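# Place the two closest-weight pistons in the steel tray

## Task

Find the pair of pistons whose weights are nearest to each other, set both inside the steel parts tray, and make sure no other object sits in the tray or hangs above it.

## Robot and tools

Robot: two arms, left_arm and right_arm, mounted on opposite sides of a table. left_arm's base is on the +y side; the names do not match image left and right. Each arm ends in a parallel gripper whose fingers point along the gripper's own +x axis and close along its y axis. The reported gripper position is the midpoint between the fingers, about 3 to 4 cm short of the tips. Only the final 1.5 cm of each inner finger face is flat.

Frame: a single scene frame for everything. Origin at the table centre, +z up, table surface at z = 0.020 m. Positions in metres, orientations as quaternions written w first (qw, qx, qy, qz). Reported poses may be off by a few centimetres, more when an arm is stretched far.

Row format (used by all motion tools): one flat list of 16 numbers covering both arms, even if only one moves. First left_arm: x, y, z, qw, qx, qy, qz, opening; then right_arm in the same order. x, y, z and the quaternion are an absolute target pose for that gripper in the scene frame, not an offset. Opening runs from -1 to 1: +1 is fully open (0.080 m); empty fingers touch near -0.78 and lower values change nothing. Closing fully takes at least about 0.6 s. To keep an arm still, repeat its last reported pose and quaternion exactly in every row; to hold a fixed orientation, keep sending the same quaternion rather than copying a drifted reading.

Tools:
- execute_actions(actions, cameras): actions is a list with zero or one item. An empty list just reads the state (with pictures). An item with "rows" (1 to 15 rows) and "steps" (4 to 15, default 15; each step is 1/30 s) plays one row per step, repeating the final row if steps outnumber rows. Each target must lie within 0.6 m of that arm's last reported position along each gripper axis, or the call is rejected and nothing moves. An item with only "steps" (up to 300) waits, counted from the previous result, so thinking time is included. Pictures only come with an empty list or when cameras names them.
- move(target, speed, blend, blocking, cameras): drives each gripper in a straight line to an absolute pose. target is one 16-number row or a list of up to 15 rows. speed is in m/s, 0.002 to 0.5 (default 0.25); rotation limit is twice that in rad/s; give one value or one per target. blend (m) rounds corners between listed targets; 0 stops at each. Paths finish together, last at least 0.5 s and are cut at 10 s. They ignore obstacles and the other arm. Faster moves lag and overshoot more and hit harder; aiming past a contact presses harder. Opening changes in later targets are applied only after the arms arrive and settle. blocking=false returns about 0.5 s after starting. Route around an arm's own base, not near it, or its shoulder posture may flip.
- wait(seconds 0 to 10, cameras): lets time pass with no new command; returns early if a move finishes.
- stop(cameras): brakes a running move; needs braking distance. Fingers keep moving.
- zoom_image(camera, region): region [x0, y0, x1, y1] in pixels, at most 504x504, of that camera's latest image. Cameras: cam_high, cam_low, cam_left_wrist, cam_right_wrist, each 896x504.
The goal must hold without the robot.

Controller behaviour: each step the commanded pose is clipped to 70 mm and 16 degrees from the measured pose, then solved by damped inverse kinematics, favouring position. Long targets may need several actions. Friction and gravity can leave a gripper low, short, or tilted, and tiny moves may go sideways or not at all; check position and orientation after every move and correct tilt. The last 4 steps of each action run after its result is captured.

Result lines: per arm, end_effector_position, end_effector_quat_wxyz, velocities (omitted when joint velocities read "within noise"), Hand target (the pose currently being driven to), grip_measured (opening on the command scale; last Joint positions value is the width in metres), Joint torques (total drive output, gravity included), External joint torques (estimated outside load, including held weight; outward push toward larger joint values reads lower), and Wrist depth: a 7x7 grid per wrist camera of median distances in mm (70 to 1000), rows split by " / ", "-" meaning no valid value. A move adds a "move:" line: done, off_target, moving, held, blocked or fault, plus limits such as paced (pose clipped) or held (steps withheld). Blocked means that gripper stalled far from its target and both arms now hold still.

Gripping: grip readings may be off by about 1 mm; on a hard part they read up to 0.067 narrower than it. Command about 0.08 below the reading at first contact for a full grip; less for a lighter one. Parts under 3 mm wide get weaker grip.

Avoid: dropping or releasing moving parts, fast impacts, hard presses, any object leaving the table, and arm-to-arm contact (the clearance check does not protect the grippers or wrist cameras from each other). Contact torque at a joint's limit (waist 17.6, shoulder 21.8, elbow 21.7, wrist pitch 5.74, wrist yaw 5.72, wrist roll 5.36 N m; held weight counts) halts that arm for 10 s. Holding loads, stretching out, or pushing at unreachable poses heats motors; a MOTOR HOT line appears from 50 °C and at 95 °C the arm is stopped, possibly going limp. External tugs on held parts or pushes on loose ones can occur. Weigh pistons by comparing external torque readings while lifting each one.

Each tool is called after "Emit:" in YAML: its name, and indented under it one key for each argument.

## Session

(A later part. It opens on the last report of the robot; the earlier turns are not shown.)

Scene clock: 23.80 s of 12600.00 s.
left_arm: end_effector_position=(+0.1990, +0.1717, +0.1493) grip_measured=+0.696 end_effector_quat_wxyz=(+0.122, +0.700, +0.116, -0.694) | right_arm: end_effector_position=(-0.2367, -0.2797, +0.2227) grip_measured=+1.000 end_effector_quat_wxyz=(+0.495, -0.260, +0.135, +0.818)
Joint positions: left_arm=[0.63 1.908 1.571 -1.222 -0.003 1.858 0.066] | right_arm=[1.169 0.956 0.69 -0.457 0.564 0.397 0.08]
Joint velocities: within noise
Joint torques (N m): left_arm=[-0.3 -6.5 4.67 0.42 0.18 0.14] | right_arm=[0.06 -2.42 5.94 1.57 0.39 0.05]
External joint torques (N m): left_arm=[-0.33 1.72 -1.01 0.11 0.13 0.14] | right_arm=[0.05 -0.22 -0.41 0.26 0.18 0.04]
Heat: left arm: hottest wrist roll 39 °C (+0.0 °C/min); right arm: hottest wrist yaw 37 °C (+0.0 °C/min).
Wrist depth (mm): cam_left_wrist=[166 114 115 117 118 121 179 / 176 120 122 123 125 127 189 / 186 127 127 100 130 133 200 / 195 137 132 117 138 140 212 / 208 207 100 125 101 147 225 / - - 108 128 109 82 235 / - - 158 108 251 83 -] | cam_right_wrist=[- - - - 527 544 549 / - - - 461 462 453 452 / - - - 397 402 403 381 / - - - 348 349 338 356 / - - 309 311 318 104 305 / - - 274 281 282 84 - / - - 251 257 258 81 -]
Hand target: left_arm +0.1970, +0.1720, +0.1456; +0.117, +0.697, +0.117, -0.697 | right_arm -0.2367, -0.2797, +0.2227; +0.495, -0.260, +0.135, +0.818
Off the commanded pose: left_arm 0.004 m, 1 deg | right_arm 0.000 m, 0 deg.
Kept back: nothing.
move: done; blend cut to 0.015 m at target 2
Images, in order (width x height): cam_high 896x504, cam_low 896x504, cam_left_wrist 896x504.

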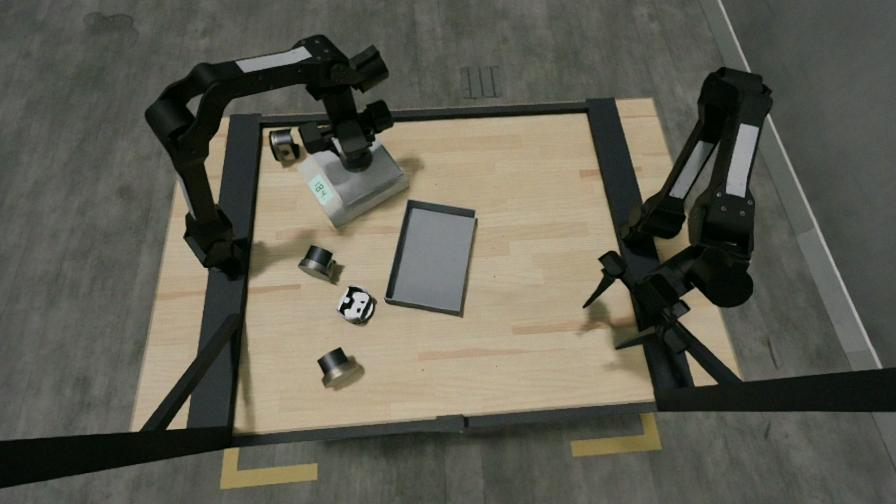

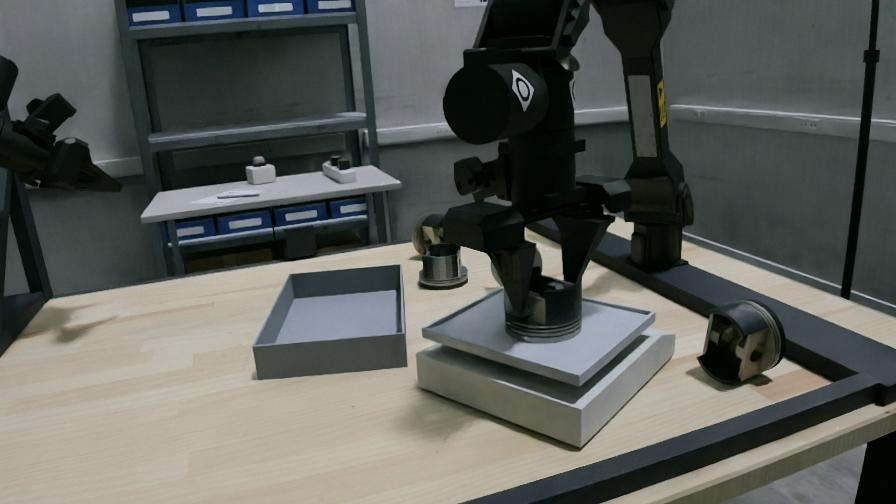

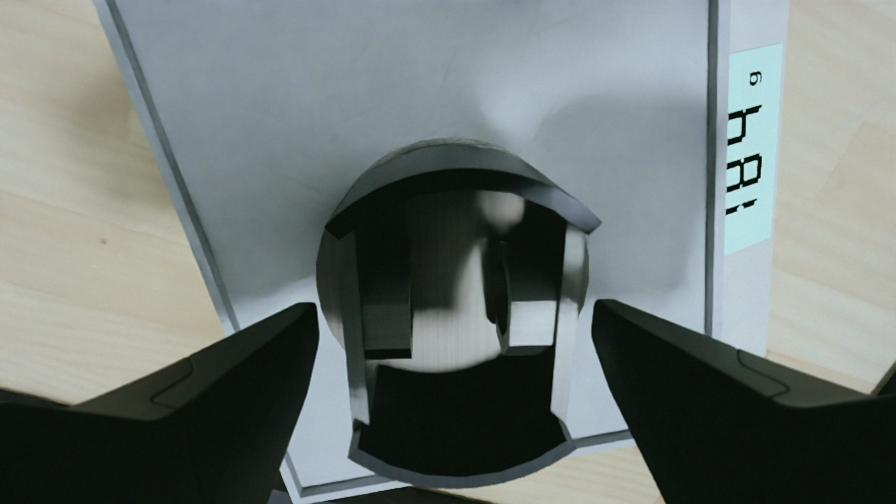

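Emit:
move:
  target:
    - [0.197, 0.172, 0.1455, 0.1167, 0.6974, 0.1167, -0.6974, 0.15, -0.2367, -0.2797, 0.2227, 0.495, -0.260, 0.135, 0.818, 1]
    - [0.18, 0.172, 0.18, 0.1167, 0.6974, 0.1167, -0.6974, 0.15, -0.2367, -0.2797, 0.2227, 0.495, -0.260, 0.135, 0.818, 1]
    - [0.0, 0.166, 0.14, 0.1167, 0.6974, 0.1167, -0.6974, 0.15, -0.2367, -0.2797, 0.2227, 0.495, -0.260, 0.135, 0.818, 1]
    - [0.0, 0.166, 0.10, 0.1167, 0.6974, 0.1167, -0.6974, 0.15, -0.2367, -0.2797, 0.2227, 0.495, -0.260, 0.135, 0.818, 1]
    - [0.0, 0.166, 0.0815, 0.1167, 0.6974, 0.1167, -0.6974, 0.15, -0.2367, -0.2797, 0.2227, 0.495, -0.260, 0.135, 0.818, 1]
    - [0.0, 0.166, 0.0815, 0.1167, 0.6974, 0.1167, -0.6974, 0.95, -0.2367, -0.2797, 0.2227, 0.495, -0.260, 0.135, 0.818, 1]
    - [0.0, 0.166, 0.14, 0.1167, 0.6974, 0.1167, -0.6974, 0.95, -0.2367, -0.2797, 0.2227, 0.495, -0.260, 0.135, 0.818, 1]
  speed: [0.1,0.2,0.3,0.2,0.06,0.1,0.25]
  blend: [0,0.02,0.03,0.005,0,0,0]
  cameras: ["cam_left_wrist"]

Emit:
move:
  target:
    - [-0.042, 0.254, 0.15, 0.6916, 0.1470, 0.6916, -0.1470, 1, -0.2367, -0.2797, 0.2227, 0.495, -0.260, 0.135, 0.818, 1]
  speed: 0.5

Scene clock: 28.27 s of 12600.00 s.
left_arm: end_effector_position=(+0.0000, +0.1678, +0.1371) grip_measured=+0.947 end_effector_quat_wxyz=(+0.113, +0.697, +0.119, -0.698) | right_arm: end_effector_position=(-0.2367, -0.2797, +0.2227) grip_measured=+1.000 end_effector_quat_wxyz=(+0.495, -0.260, +0.135, +0.818)
Joint positions: left_arm=[0.048 1.689 1.252 -1.142 0.002 1.285 0.078] | right_arm=[1.169 0.956 0.69 -0.457 0.564 0.397 0.08]
Joint velocities: within noise
Joint torques (N m): left_arm=[-0.16 -5.92 6.3 0.24 -0.02 -0.12] | right_arm=[0.07 -2.38 6.17 1.61 0.34 0.07]
External joint torques (N m): left_arm=[-0.18 0.59 0.73 -0.04 -0.06 -0.12] | right_arm=[0.07 -0.12 -0.32 0.26 0.12 0.06]
Heat: left arm: hottest shoulder 39 °C (+8.5 °C/min); right arm: hottest wrist yaw 37 °C (+0.0 °C/min).
Wrist depth (mm): cam_left_wrist=[155 155 161 164 167 169 173 / 162 160 169 171 175 155 126 / 170 171 177 163 185 137 118 / 178 184 185 169 196 124 123 / 175 192 195 164 205 91 218 / - - 206 200 216 91 - / - - 181 181 234 77 -] | cam_right_wrist=[- - - - 533 541 545 / - - - 457 464 453 444 / - - - 394 399 405 387 / - - - 347 350 341 357 / - - 309 311 319 104 304 / - - 274 283 282 84 - / - - 252 256 258 81 -]
Hand target: left_arm +0.0000, +0.1660, +0.1400; +0.117, +0.697, +0.117, -0.697 | right_arm -0.2367, -0.2797, +0.2227; +0.495, -0.260, +0.135, +0.818
Off the commanded pose: left_arm 0.003 m, 1 deg | right_arm 0.000 m, 0 deg.
Kept back: nothing.
move: done; blend cut to 0.0192 m at target 2, 0.02 m at target 3
Images, in order (width x height): cam_left_wrist 896x504.

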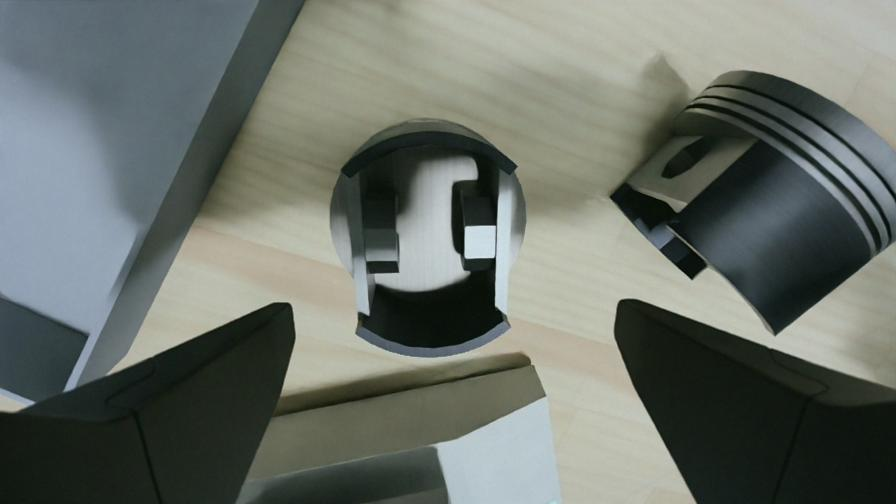

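Scene clock: 31.17 s of 12600.00 s.
left_arm: end_effector_position=(-0.0418, +0.2509, +0.1514) grip_measured=+1.000 end_effector_quat_wxyz=(+0.691, +0.145, +0.692, -0.149) | right_arm: end_effector_position=(-0.2367, -0.2797, +0.2227) grip_measured=+1.000 end_effector_quat_wxyz=(+0.495, -0.260, +0.135, +0.818)
Joint positions: left_arm=[-0.13 1.356 0.993 -1.202 0.002 -1.286 0.08] | right_arm=[1.169 0.956 0.69 -0.457 0.564 0.397 0.08]
Joint velocities: within noise
Joint torques (N m): left_arm=[-0.43 -3.95 4.24 0.26 -0.12 -0.12] | right_arm=[0.12 -2.54 6.06 1.61 0.32 0.06]
External joint torques (N m): left_arm=[-0.43 0.1 -1.49 -0.07 -0.06 -0.12] | right_arm=[0.12 -0.31 -0.34 0.28 0.1 0.06]
Heat: left arm: hottest shoulder 39 °C (+7.7 °C/min); right arm: hottest wrist yaw 37 °C (+0.0 °C/min).
Wrist depth (mm): cam_left_wrist=[173 174 176 177 161 162 169 / 182 184 185 187 184 170 174 / 192 194 194 193 200 202 191 / 202 205 205 134 210 212 197 / 207 212 214 143 222 170 230 / - - 234 237 240 93 - / - - 251 253 259 79 -] | cam_right_wrist=[- - - - 529 539 543 / - - - 459 469 453 447 / - - - 397 398 403 384 / - - - 348 354 341 356 / - - 308 311 319 104 307 / - - 274 280 284 84 - / - - 250 257 258 81 -]
Hand target: left_arm -0.0419, +0.2540, +0.1500; +0.692, +0.147, +0.692, -0.147 | right_arm -0.2367, -0.2797, +0.2227; +0.495, -0.260, +0.135, +0.818
Off the commanded pose: left_arm 0.003 m, 0 deg | right_arm 0.000 m, 0 deg.
Kept back: nothing.
move: done

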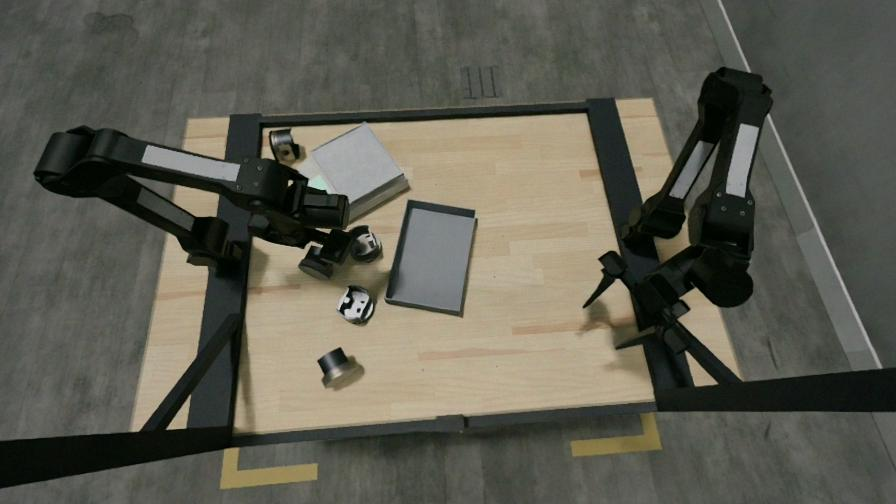

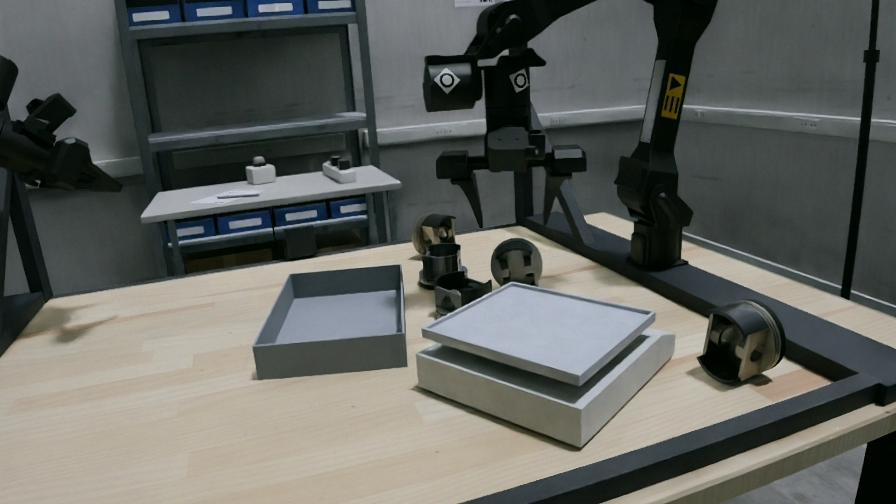

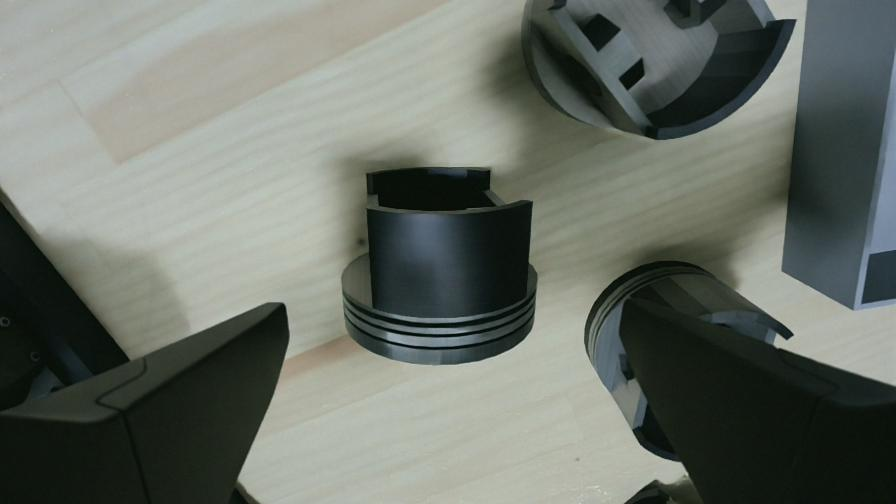

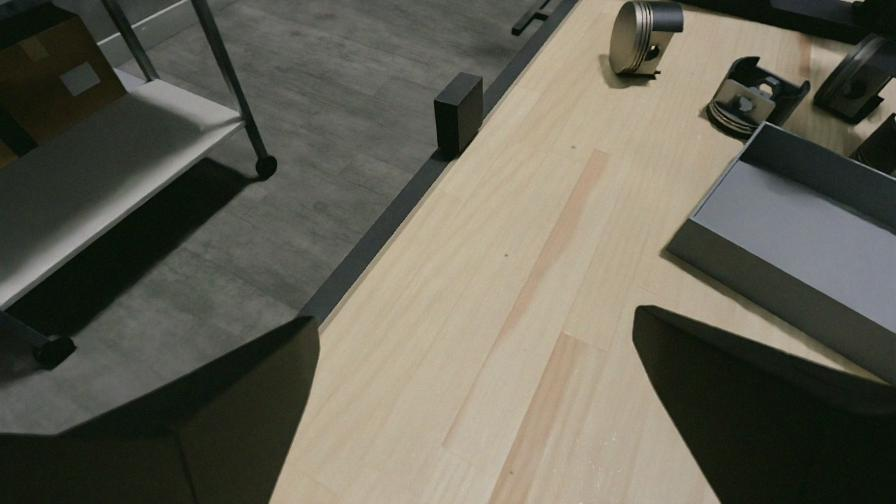

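Emit:
move:
  target:
    - [-0.039, 0.2577, 0.10, 0.6941, 0.1349, 0.6941, -0.1349, 1, -0.2367, -0.2797, 0.2227, 0.495, -0.260, 0.135, 0.818, 1]
    - [-0.039, 0.2577, 0.079, 0.6941, 0.1349, 0.6941, -0.1349, 1, -0.2367, -0.2797, 0.2227, 0.495, -0.260, 0.135, 0.818, 1]
    - [-0.039, 0.2577, 0.079, 0.6941, 0.1349, 0.6941, -0.1349, 0.15, -0.2367, -0.2797, 0.2227, 0.495, -0.260, 0.135, 0.818, 1]
  speed: [0.15,0.1,0.1]
  blend: [0.01,0,0]
  cameras: ["cam_left_wrist"]

Scene clock: 32.97 s of 12600.00 s.
left_arm: end_effector_position=(-0.0401, +0.2553, +0.0830) grip_measured=+0.315 end_effector_quat_wxyz=(+0.694, +0.132, +0.694, -0.142) | right_arm: end_effector_position=(-0.2367, -0.2797, +0.2227) grip_measured=+1.000 end_effector_quat_wxyz=(+0.495, -0.260, +0.135, +0.818)
Joint positions: left_arm=[-0.125 1.407 0.751 -0.901 0.001 -1.311 0.049] | right_arm=[1.169 0.956 0.69 -0.457 0.564 0.397 0.08]
Joint velocities: within noise
Joint torques (N m): left_arm=[0.21 -2.21 3.88 0.73 -0.09 -0.12] | right_arm=[0.02 -2.51 6.03 1.55 0.31 0.05]
External joint torques (N m): left_arm=[0.22 1.85 -1.46 0.38 -0.04 -0.12] | right_arm=[0.03 -0.27 -0.36 0.23 0.09 0.05]
Heat: left arm: hottest shoulder 39 °C (+7.3 °C/min); right arm: hottest wrist yaw 37 °C (+0.0 °C/min).
Wrist depth (mm): cam_left_wrist=[113 113 115 116 116 87 105 / 118 119 120 122 124 107 107 / 124 126 128 129 131 133 99 / 130 133 134 131 138 141 143 / 141 140 103 137 99 149 152 / - - 73 - - - 142 / - - 78 73 79 - -] | cam_right_wrist=[- - - - 532 550 542 / - - - 455 462 451 443 / - - - 397 399 402 383 / - - - 348 352 338 354 / - - 308 310 321 104 306 / - - 275 280 283 85 - / - - 251 258 259 81 -]
Hand target: left_arm -0.0390, +0.2578, +0.0791; +0.694, +0.135, +0.694, -0.135 | right_arm -0.2367, -0.2797, +0.2227; +0.495, -0.260, +0.135, +0.818
Off the commanded pose: left_arm 0.005 m, 1 deg | right_arm 0.000 m, 0 deg.
Kept back: nothing.
move: done
Images, in order (width x height): cam_left_wrist 896x504.

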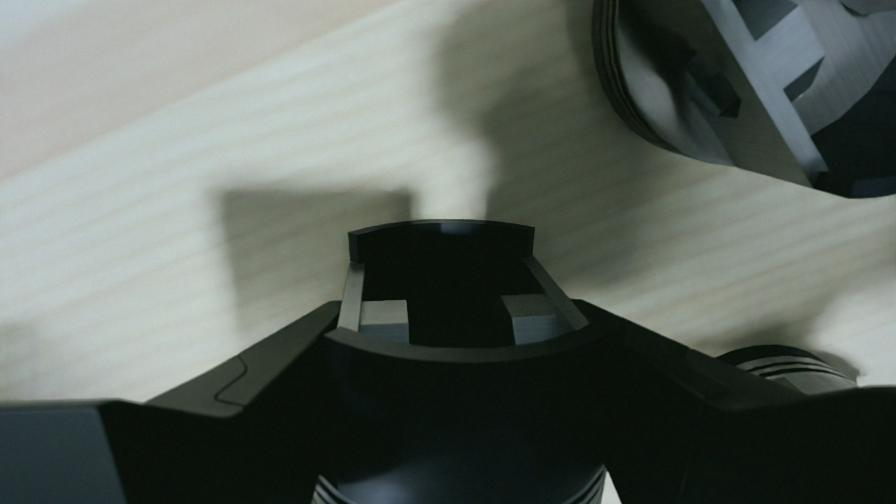

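Emit:
move:
  target:
    - [-0.039, 0.2577, 0.19, 0.6941, 0.1349, 0.6941, -0.1349, 0.15, -0.2367, -0.2797, 0.2227, 0.495, -0.260, 0.135, 0.818, 1]
    - [0.207, 0.166, 0.19, 0.6941, 0.1349, 0.6941, -0.1349, 0.15, -0.2367, -0.2797, 0.2227, 0.495, -0.260, 0.135, 0.818, 1]
    - [0.207, 0.166, 0.158, 0.6941, 0.1349, 0.6941, -0.1349, 0.15, -0.2367, -0.2797, 0.2227, 0.495, -0.260, 0.135, 0.818, 1]
    - [0.207, 0.166, 0.1405, 0.6941, 0.1349, 0.6941, -0.1349, 0.15, -0.2367, -0.2797, 0.2227, 0.495, -0.260, 0.135, 0.818, 1]
    - [0.207, 0.166, 0.1405, 0.6941, 0.1349, 0.6941, -0.1349, 0.95, -0.2367, -0.2797, 0.2227, 0.495, -0.260, 0.135, 0.818, 1]
  speed: [0.2,0.35,0.2,0.05,0.1]
  blend: [0.03,0.02,0.005,0,0]
  cameras: ["cam_left_wrist","cam_low","cam_high"]

Emit:
zoom_image:
  camera: "cam_high"
  region: [290, 160, 350, 220]

Scene clock: 36.00 s of 12600.00 s.
left_arm: end_effector_position=(+0.2090, +0.1646, +0.1456) grip_measured=+0.946 end_effector_quat_wxyz=(+0.699, +0.129, +0.690, -0.137) | right_arm: end_effector_position=(-0.2367, -0.2797, +0.2227) grip_measured=+1.000 end_effector_quat_wxyz=(+0.495, -0.260, +0.135, +0.818)
Joint positions: left_arm=[0.641 1.95 1.614 -1.218 -0.002 -0.556 0.078] | right_arm=[1.169 0.956 0.69 -0.457 0.564 0.397 0.08]
Joint velocities: within noise
Joint torques (N m): left_arm=[-0.14 -6.72 4.41 0.39 0.05 0.14] | right_arm=[0.15 -2.38 6 1.61 0.32 0.07]
External joint torques (N m): left_arm=[-0.14 1.93 -1.35 0.03 0.08 0.14] | right_arm=[0.15 -0.11 -0.48 0.26 0.1 0.07]
Heat: left arm: hottest shoulder 39 °C (+6.7 °C/min); right arm: hottest elbow 37 °C (+5.0 °C/min).
Wrist depth (mm): cam_left_wrist=[165 166 113 114 170 173 174 / 172 173 118 119 141 182 184 / 182 125 124 125 127 190 195 / 192 128 130 129 132 135 206 / 201 135 123 132 96 140 214 / - - 92 - - 91 - / - - 74 - - 77 -] | cam_right_wrist=[- - - - 533 536 550 / - - - 460 460 451 462 / - - - 398 399 403 380 / - - - 348 352 338 357 / - - 308 312 321 104 306 / - - 275 281 282 84 - / - - 252 258 258 81 -]
Hand target: left_arm +0.2070, +0.1660, +0.1406; +0.694, +0.135, +0.694, -0.135 | right_arm -0.2367, -0.2797, +0.2227; +0.495, -0.260, +0.135, +0.818
Off the commanded pose: left_arm 0.006 m, 1 deg | right_arm 0.000 m, 0 deg.
Kept back: nothing.
move: done; blend cut to 0.016 m at target 2
Images, in order (width x height): cam_high 896x504, cam_low 896x504, cam_left_wrist 896x504.

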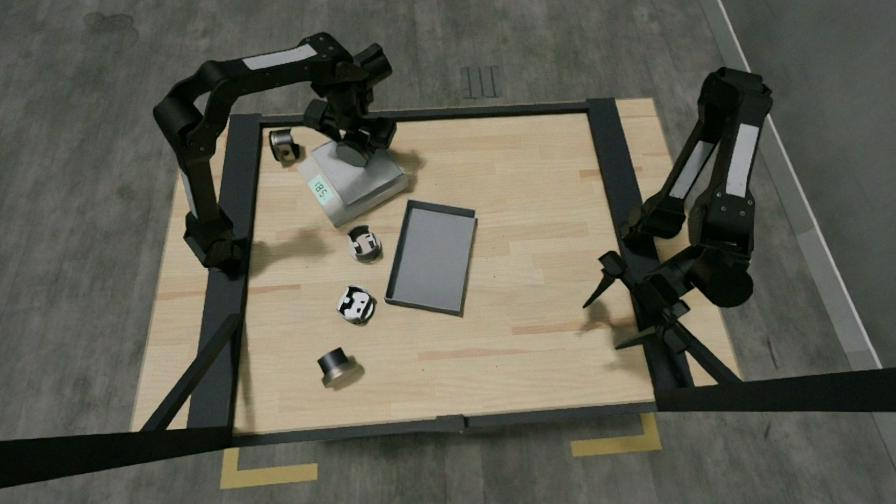

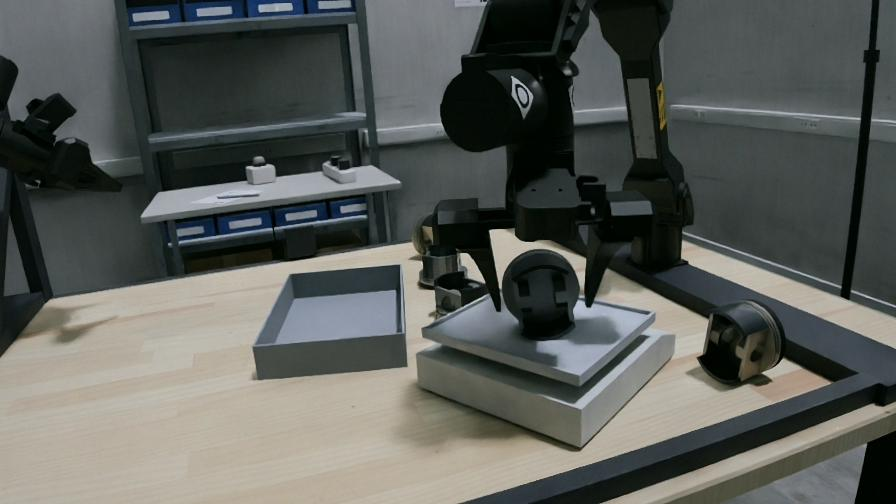

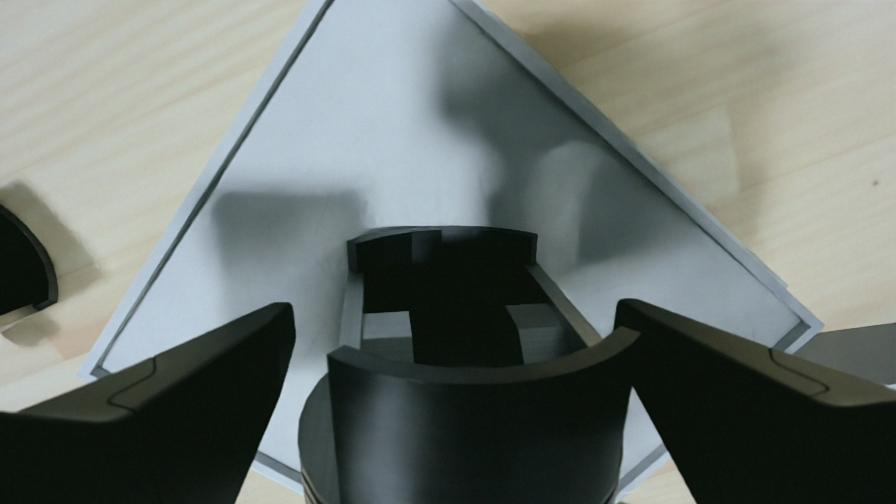

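Scaled by 8.400.

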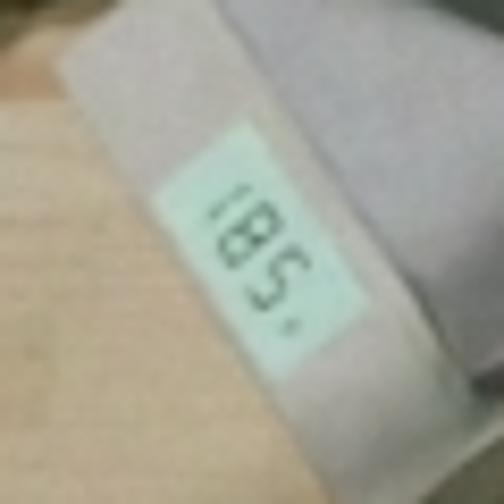

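Emit:
move:
  target:
    - [0.207, 0.166, 0.1405, 0.6941, 0.1349, 0.6941, -0.1349, 1, -0.2367, -0.2797, 0.2227, 0.495, -0.260, 0.135, 0.818, 1]
    - [0.208, 0.168, 0.205, 0.6941, 0.1349, 0.6941, -0.1349, 1, -0.2367, -0.2797, 0.2227, 0.495, -0.260, 0.135, 0.818, 1]
  speed: 0.2
  cameras: ["cam_left_wrist","cam_high"]

Emit:
zoom_image:
  camera: "cam_high"
  region: [290, 160, 350, 220]

Scene clock: 37.77 s of 12600.00 s.
left_arm: end_effector_position=(+0.2060, +0.1686, +0.2052) grip_measured=+1.000 end_effector_quat_wxyz=(+0.695, +0.135, +0.694, -0.135) | right_arm: end_effector_position=(-0.2367, -0.2797, +0.2227) grip_measured=+1.000 end_effector_quat_wxyz=(+0.495, -0.260, +0.135, +0.818)
Joint positions: left_arm=[0.641 1.95 1.851 -1.472 -0.002 -0.551 0.08] | right_arm=[1.169 0.956 0.69 -0.457 0.564 0.397 0.08]
Joint velocities: within noise
Joint torques (N m): left_arm=[0.3 -6.66 6.4 0.27 0.05 0.14] | right_arm=[0.06 -2.3 5.94 1.62 0.34 0.04]
External joint torques (N m): left_arm=[0.3 1.95 0.7 -0.07 0.09 0.14] | right_arm=[0.08 -0.11 -0.41 0.31 0.11 0.04]
Heat: left arm: hottest shoulder 39 °C (+6.4 °C/min); right arm: hottest elbow 37 °C (+4.8 °C/min).
Wrist depth (mm): cam_left_wrist=[218 219 217 168 225 226 229 / 229 231 176 176 198 239 241 / 237 243 183 181 186 251 255 / 229 239 195 121 197 220 267 / 269 241 202 127 206 207 287 / - - 291 224 227 93 - / - - 319 322 289 79 -] | cam_right_wrist=[- - - - 531 543 550 / - - - 466 465 452 461 / - - - 399 395 396 384 / - - - 349 353 341 356 / - - 306 314 322 104 306 / - - 273 281 284 84 - / - - 250 256 258 81 -]
Hand target: left_arm +0.2079, +0.1680, +0.2050; +0.694, +0.135, +0.694, -0.135 | right_arm -0.2367, -0.2797, +0.2227; +0.495, -0.260, +0.135, +0.818
Off the commanded pose: left_arm 0.002 m, 0 deg | right_arm 0.000 m, 0 deg.
Kept back: nothing.
move: done
Images, in order (width x height): cam_high 896x504, cam_left_wrist 896x504.

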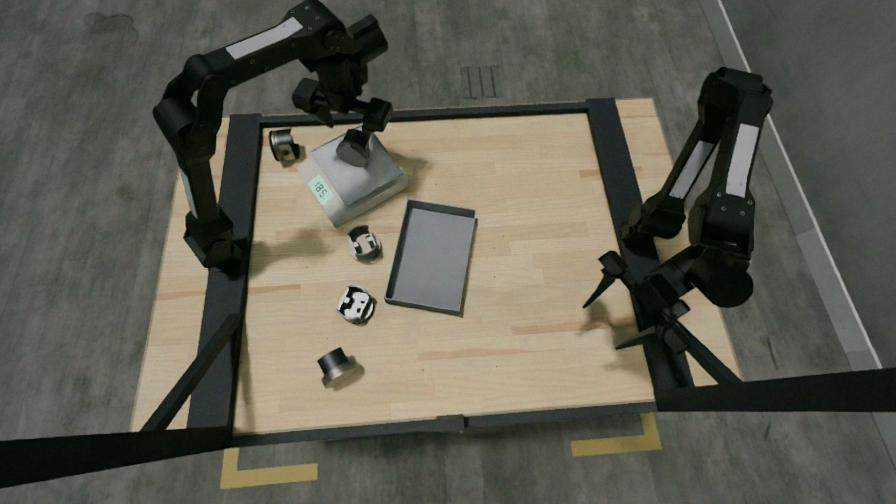

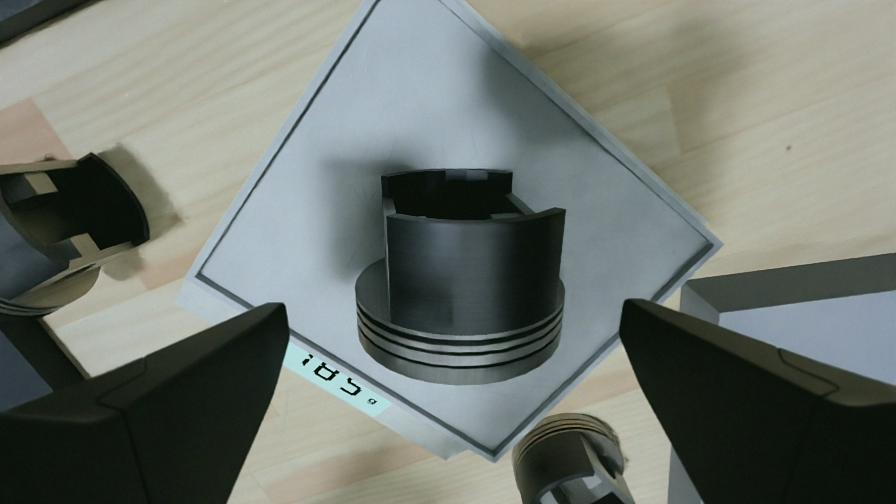

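Scaled by 8.400.

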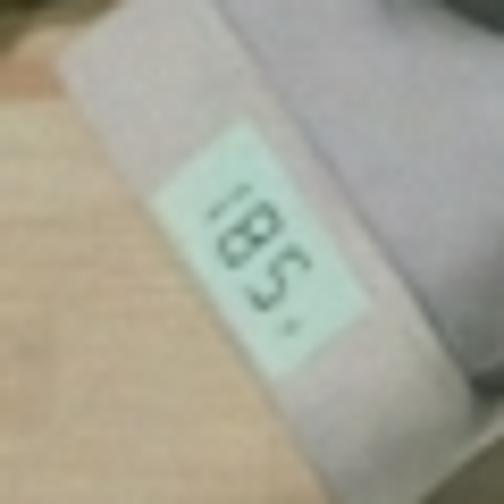

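Emit:
move:
  target:
    - [0.203, 0.1676, 0.16, 0.6941, 0.1349, 0.6941, -0.1349, 1, -0.2367, -0.2797, 0.2227, 0.495, -0.260, 0.135, 0.818, 1]
    - [0.203, 0.1676, 0.1405, 0.6941, 0.1349, 0.6941, -0.1349, 1, -0.2367, -0.2797, 0.2227, 0.495, -0.260, 0.135, 0.818, 1]
    - [0.203, 0.1676, 0.1405, 0.6941, 0.1349, 0.6941, -0.1349, 0.15, -0.2367, -0.2797, 0.2227, 0.495, -0.260, 0.135, 0.818, 1]
    - [0.19, 0.15, 0.19, 0.6941, 0.1349, 0.6941, -0.1349, 0.15, -0.2367, -0.2797, 0.2227, 0.495, -0.260, 0.135, 0.818, 1]
    - [0.02, 0.01, 0.15, 0.6941, 0.1349, 0.6941, -0.1349, 0.15, -0.2367, -0.2797, 0.2227, 0.495, -0.260, 0.135, 0.818, 1]
  speed: [0.2,0.1,0.1,0.2,0.3]
  blend: [0.01,0,0,0.02,0]

Scene clock: 41.27 s of 12600.00 s.
left_arm: end_effector_position=(+0.0187, +0.0119, +0.1510) grip_measured=+0.323 end_effector_quat_wxyz=(+0.693, +0.137, +0.694, -0.137) | right_arm: end_effector_position=(-0.2367, -0.2797, +0.2227) grip_measured=+1.000 end_effector_quat_wxyz=(+0.495, -0.260, +0.135, +0.818)
Joint positions: left_arm=[0.075 2.342 2.25 -1.48 0.001 -1.111 0.05] | right_arm=[1.169 0.956 0.69 -0.457 0.564 0.397 0.08]
Joint velocities: within noise
Joint torques (N m): left_arm=[0.14 -8.84 6.86 0.21 -0.08 -0.13] | right_arm=[0.06 -2.59 6.04 1.59 0.38 0.06]
External joint torques (N m): left_arm=[0.05 2.27 1.18 -0.11 -0.02 -0.13] | right_arm=[0.04 -0.34 -0.35 0.27 0.16 0.06]
Heat: left arm: hottest shoulder 40 °C (+7.3 °C/min); right arm: hottest elbow 37 °C (+4.4 °C/min).
Wrist depth (mm): cam_left_wrist=[156 169 168 169 169 165 173 / 175 176 175 177 179 175 183 / 187 187 185 189 188 187 194 / 198 199 170 121 198 198 206 / 208 206 119 129 97 209 219 / - - - 111 - - 231 / - - - - - - -] | cam_right_wrist=[- - - - 531 538 540 / - - - 456 463 456 456 / - - - 397 396 401 384 / - - - 350 351 338 353 / - - 305 310 318 104 304 / - - 274 281 284 84 - / - - 251 257 259 81 -]
Hand target: left_arm +0.0200, +0.0101, +0.1500; +0.694, +0.135, +0.694, -0.135 | right_arm -0.2367, -0.2797, +0.2227; +0.495, -0.260, +0.135, +0.818
Off the commanded pose: left_arm 0.003 m, 0 deg | right_arm 0.000 m, 0 deg.
Kept back: nothing.
move: done; blend cut to 0.0097 m at target 1

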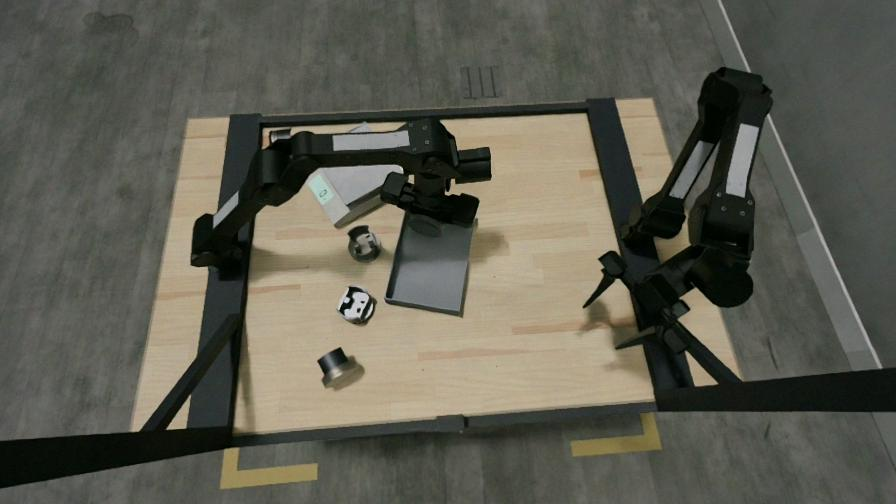

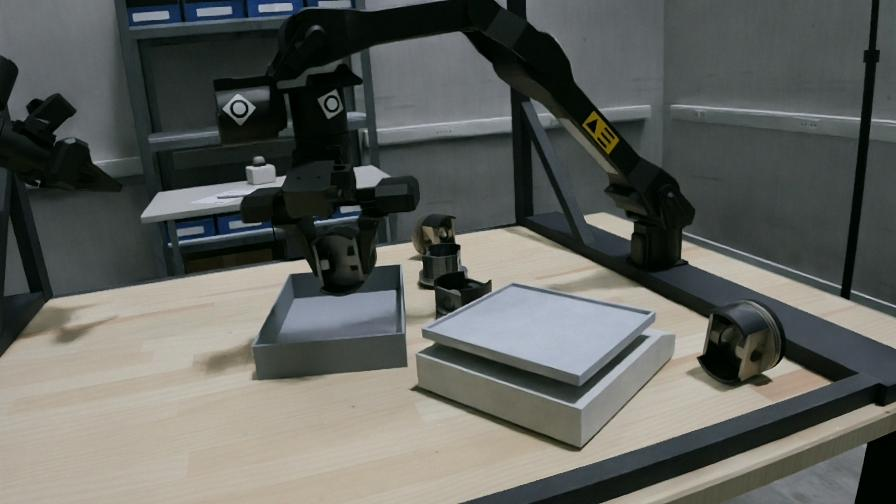

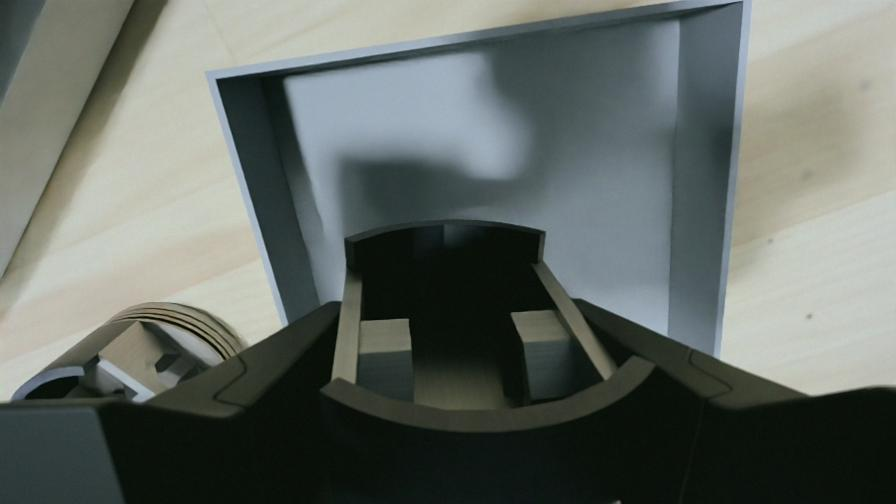

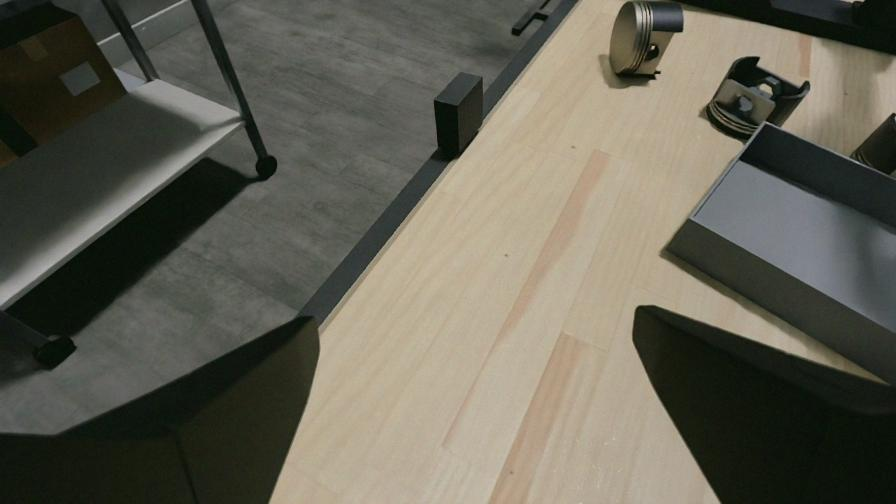

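Emit:
move:
  target:
    - [0.017, 0.001, 0.105, 0.6941, 0.1349, 0.6941, -0.1349, 0.15, -0.2367, -0.2797, 0.2227, 0.495, -0.260, 0.135, 0.818, 1]
    - [0.017, 0.001, 0.0795, 0.6941, 0.1349, 0.6941, -0.1349, 0.15, -0.2367, -0.2797, 0.2227, 0.495, -0.260, 0.135, 0.818, 1]
  speed: [0.15,0.06]
  blend: [0.005,0]
  cameras: ["cam_left_wrist","cam_low"]

Scene clock: 42.63 s of 12600.00 s.
left_arm: end_effector_position=(+0.0186, -0.0009, +0.0870) grip_measured=+0.323 end_effector_quat_wxyz=(+0.695, +0.130, +0.693, -0.141) | right_arm: end_effector_position=(-0.2367, -0.2797, +0.2227) grip_measured=+1.000 end_effector_quat_wxyz=(+0.495, -0.260, +0.135, +0.818)
Joint positions: left_arm=[0.072 2.381 2.063 -1.238 0.001 -1.119 0.05] | right_arm=[1.169 0.956 0.69 -0.457 0.564 0.397 0.08]
Joint velocities: within noise
Joint torques (N m): left_arm=[-0.42 -8.97 4.15 0.75 -0.1 -0.13] | right_arm=[0.03 -2.54 6.02 1.59 0.34 0.07]
External joint torques (N m): left_arm=[-0.34 2.41 -1.63 0.38 -0.05 -0.13] | right_arm=[0.02 -0.29 -0.38 0.27 0.13 0.06]
Heat: left arm: hottest shoulder 40 °C (+7.0 °C/min); right arm: hottest elbow 37 °C (+4.2 °C/min).
Wrist depth (mm): cam_left_wrist=[110 110 111 111 112 113 99 / - 114 116 117 118 118 94 / - 120 122 123 125 125 106 / 104 128 127 121 130 132 113 / - 128 120 129 97 138 118 / - - - 111 - - 153 / - - - - - - -] | cam_right_wrist=[- - - - 526 533 545 / - - - 459 464 451 457 / - - - 397 399 402 382 / - - - 347 351 339 354 / - - 309 310 319 104 305 / - - 275 281 281 85 - / - - 250 258 257 81 -]
Hand target: left_arm +0.0170, +0.0011, +0.0796; +0.694, +0.135, +0.694, -0.135 | right_arm -0.2367, -0.2797, +0.2227; +0.495, -0.260, +0.135, +0.818
Off the commanded pose: left_arm 0.008 m, 1 deg | right_arm 0.000 m, 0 deg.
Kept back: nothing.
move: done
Images, in order (width x height): cam_low 896x504, cam_left_wrist 896x504.

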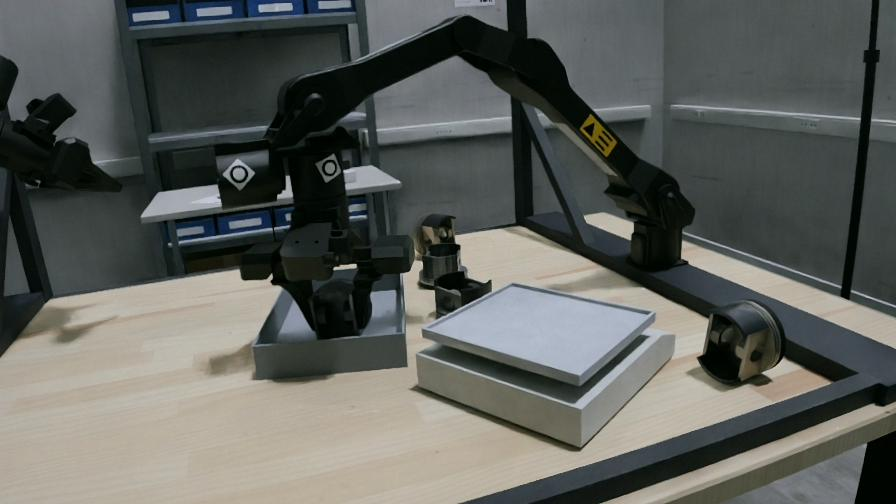

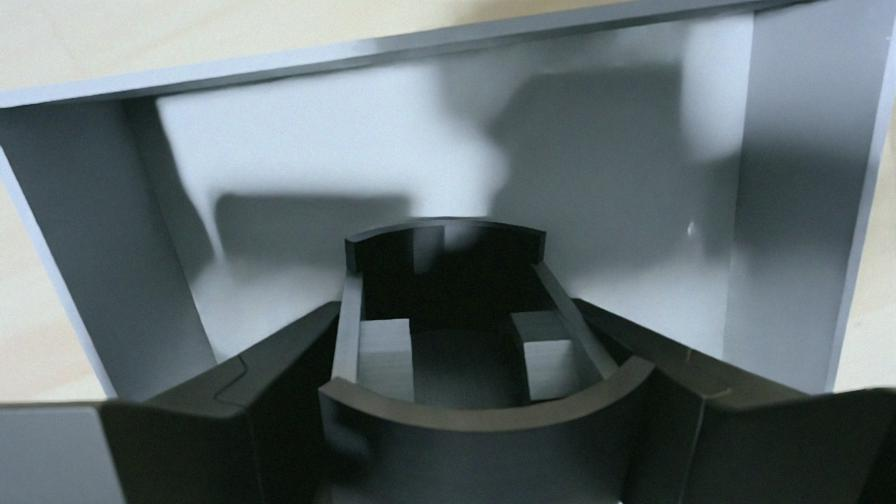

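Emit:
move:
  target:
    - [0.017, 0.001, 0.0795, 0.6941, 0.1349, 0.6941, -0.1349, 0.8, -0.2367, -0.2797, 0.2227, 0.495, -0.260, 0.135, 0.818, 1]
    - [0.017, 0.005, 0.16, 0.6941, 0.1349, 0.6941, -0.1349, 0.8, -0.2367, -0.2797, 0.2227, 0.495, -0.260, 0.135, 0.818, 1]
    - [0.0, 0.166, 0.15, 0.1167, 0.6974, 0.1167, -0.6974, 1, -0.2367, -0.2797, 0.2227, 0.495, -0.260, 0.135, 0.818, 1]
  speed: [0.1,0.2,0.5]
  blend: [0,0,0]

Emit:
zoom_image:
  camera: "cam_high"
  region: [310, 180, 510, 350]

Scene clock: 47.63 s of 12600.00 s.
left_arm: end_effector_position=(+0.0011, +0.1636, +0.1502) grip_measured=+1.000 end_effector_quat_wxyz=(+0.120, +0.697, +0.119, -0.697) | right_arm: end_effector_position=(-0.2367, -0.2797, +0.2227) grip_measured=+1.000 end_effector_quat_wxyz=(+0.495, -0.260, +0.135, +0.818)
Joint positions: left_arm=[0.051 1.689 1.304 -1.185 0 1.277 0.08] | right_arm=[1.169 0.956 0.69 -0.457 0.564 0.397 0.08]
Joint velocities: within noise
Joint torques (N m): left_arm=[-0.37 -6.58 4.23 0.44 0.05 0.15] | right_arm=[-0.05 -2.56 6.05 1.62 0.35 0.11]
External joint torques (N m): left_arm=[-0.34 0.03 -1.45 0.13 0 0.15] | right_arm=[-0.03 -0.38 -0.28 0.32 0.12 0.11]
Heat: left arm: hottest shoulder 41 °C (+7.6 °C/min); right arm: hottest elbow 37 °C (+3.8 °C/min).
Wrist depth (mm): cam_left_wrist=[166 168 172 175 178 181 184 / 171 176 182 183 188 191 193 / 143 176 190 175 198 201 204 / 141 197 202 184 210 214 217 / 180 185 213 185 221 220 231 / - - 214 199 231 93 - / - - 191 193 247 79 -] | cam_right_wrist=[- - - - 533 536 543 / - - - 462 464 454 461 / - - - 396 399 401 383 / - - - 351 350 338 356 / - - 309 313 322 104 305 / - - 274 282 283 84 - / - - 251 256 258 81 -]
Hand target: left_arm +0.0000, +0.1660, +0.1499; +0.117, +0.697, +0.117, -0.697 | right_arm -0.2367, -0.2797, +0.2227; +0.495, -0.260, +0.135, +0.818
Off the commanded pose: left_arm 0.003 m, 0 deg | right_arm 0.000 m, 0 deg.
Kept back: nothing.
move: done

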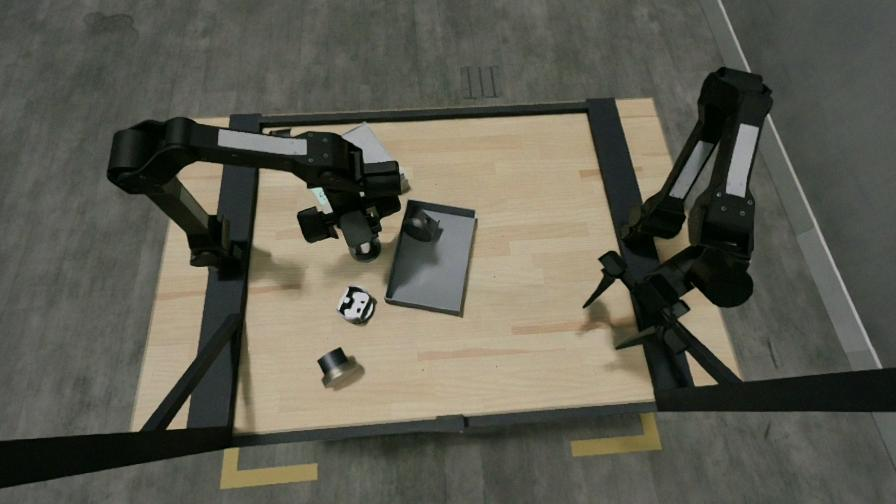

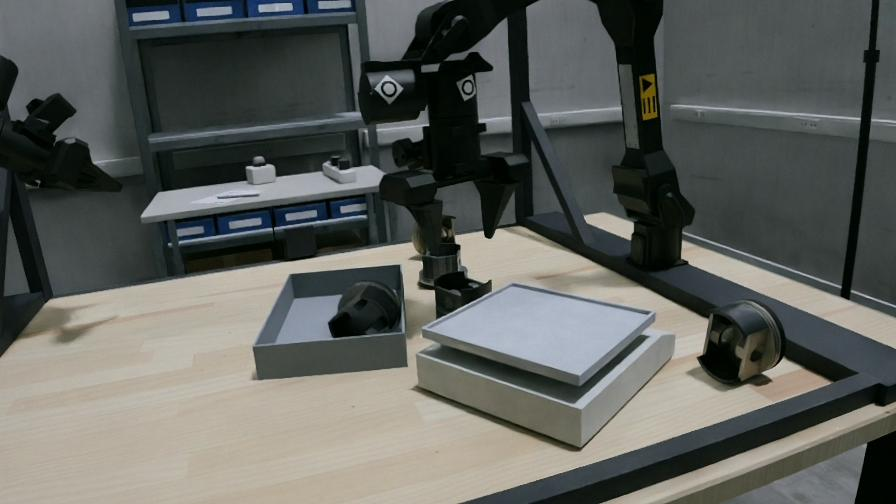

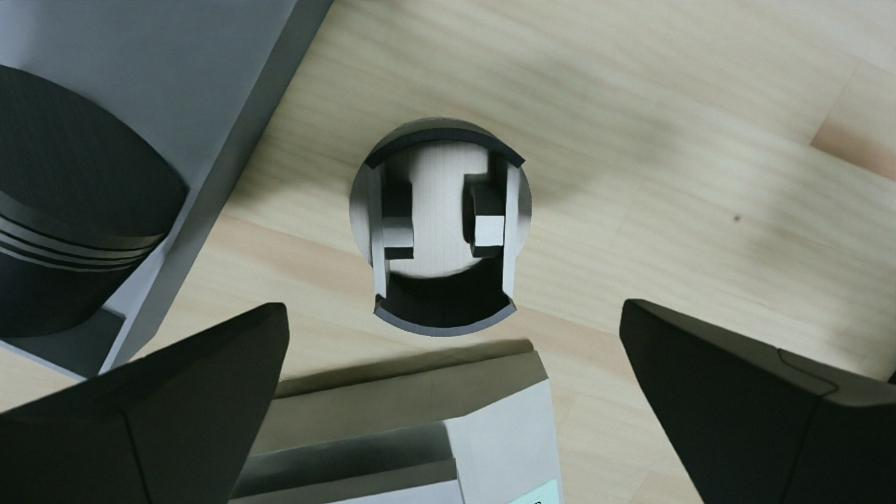

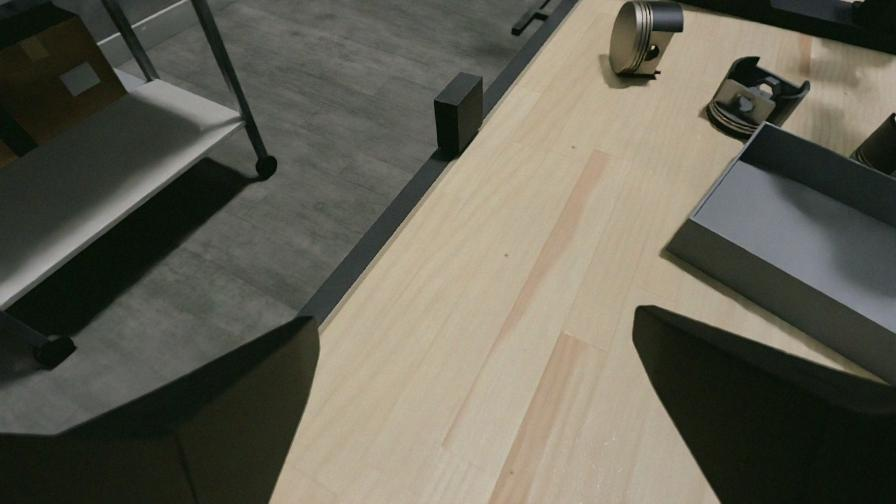

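Scaled by 2.520.

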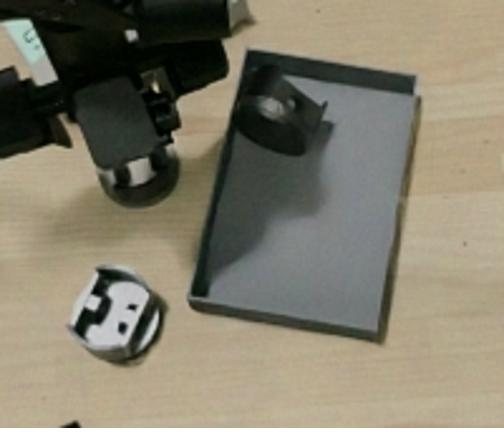

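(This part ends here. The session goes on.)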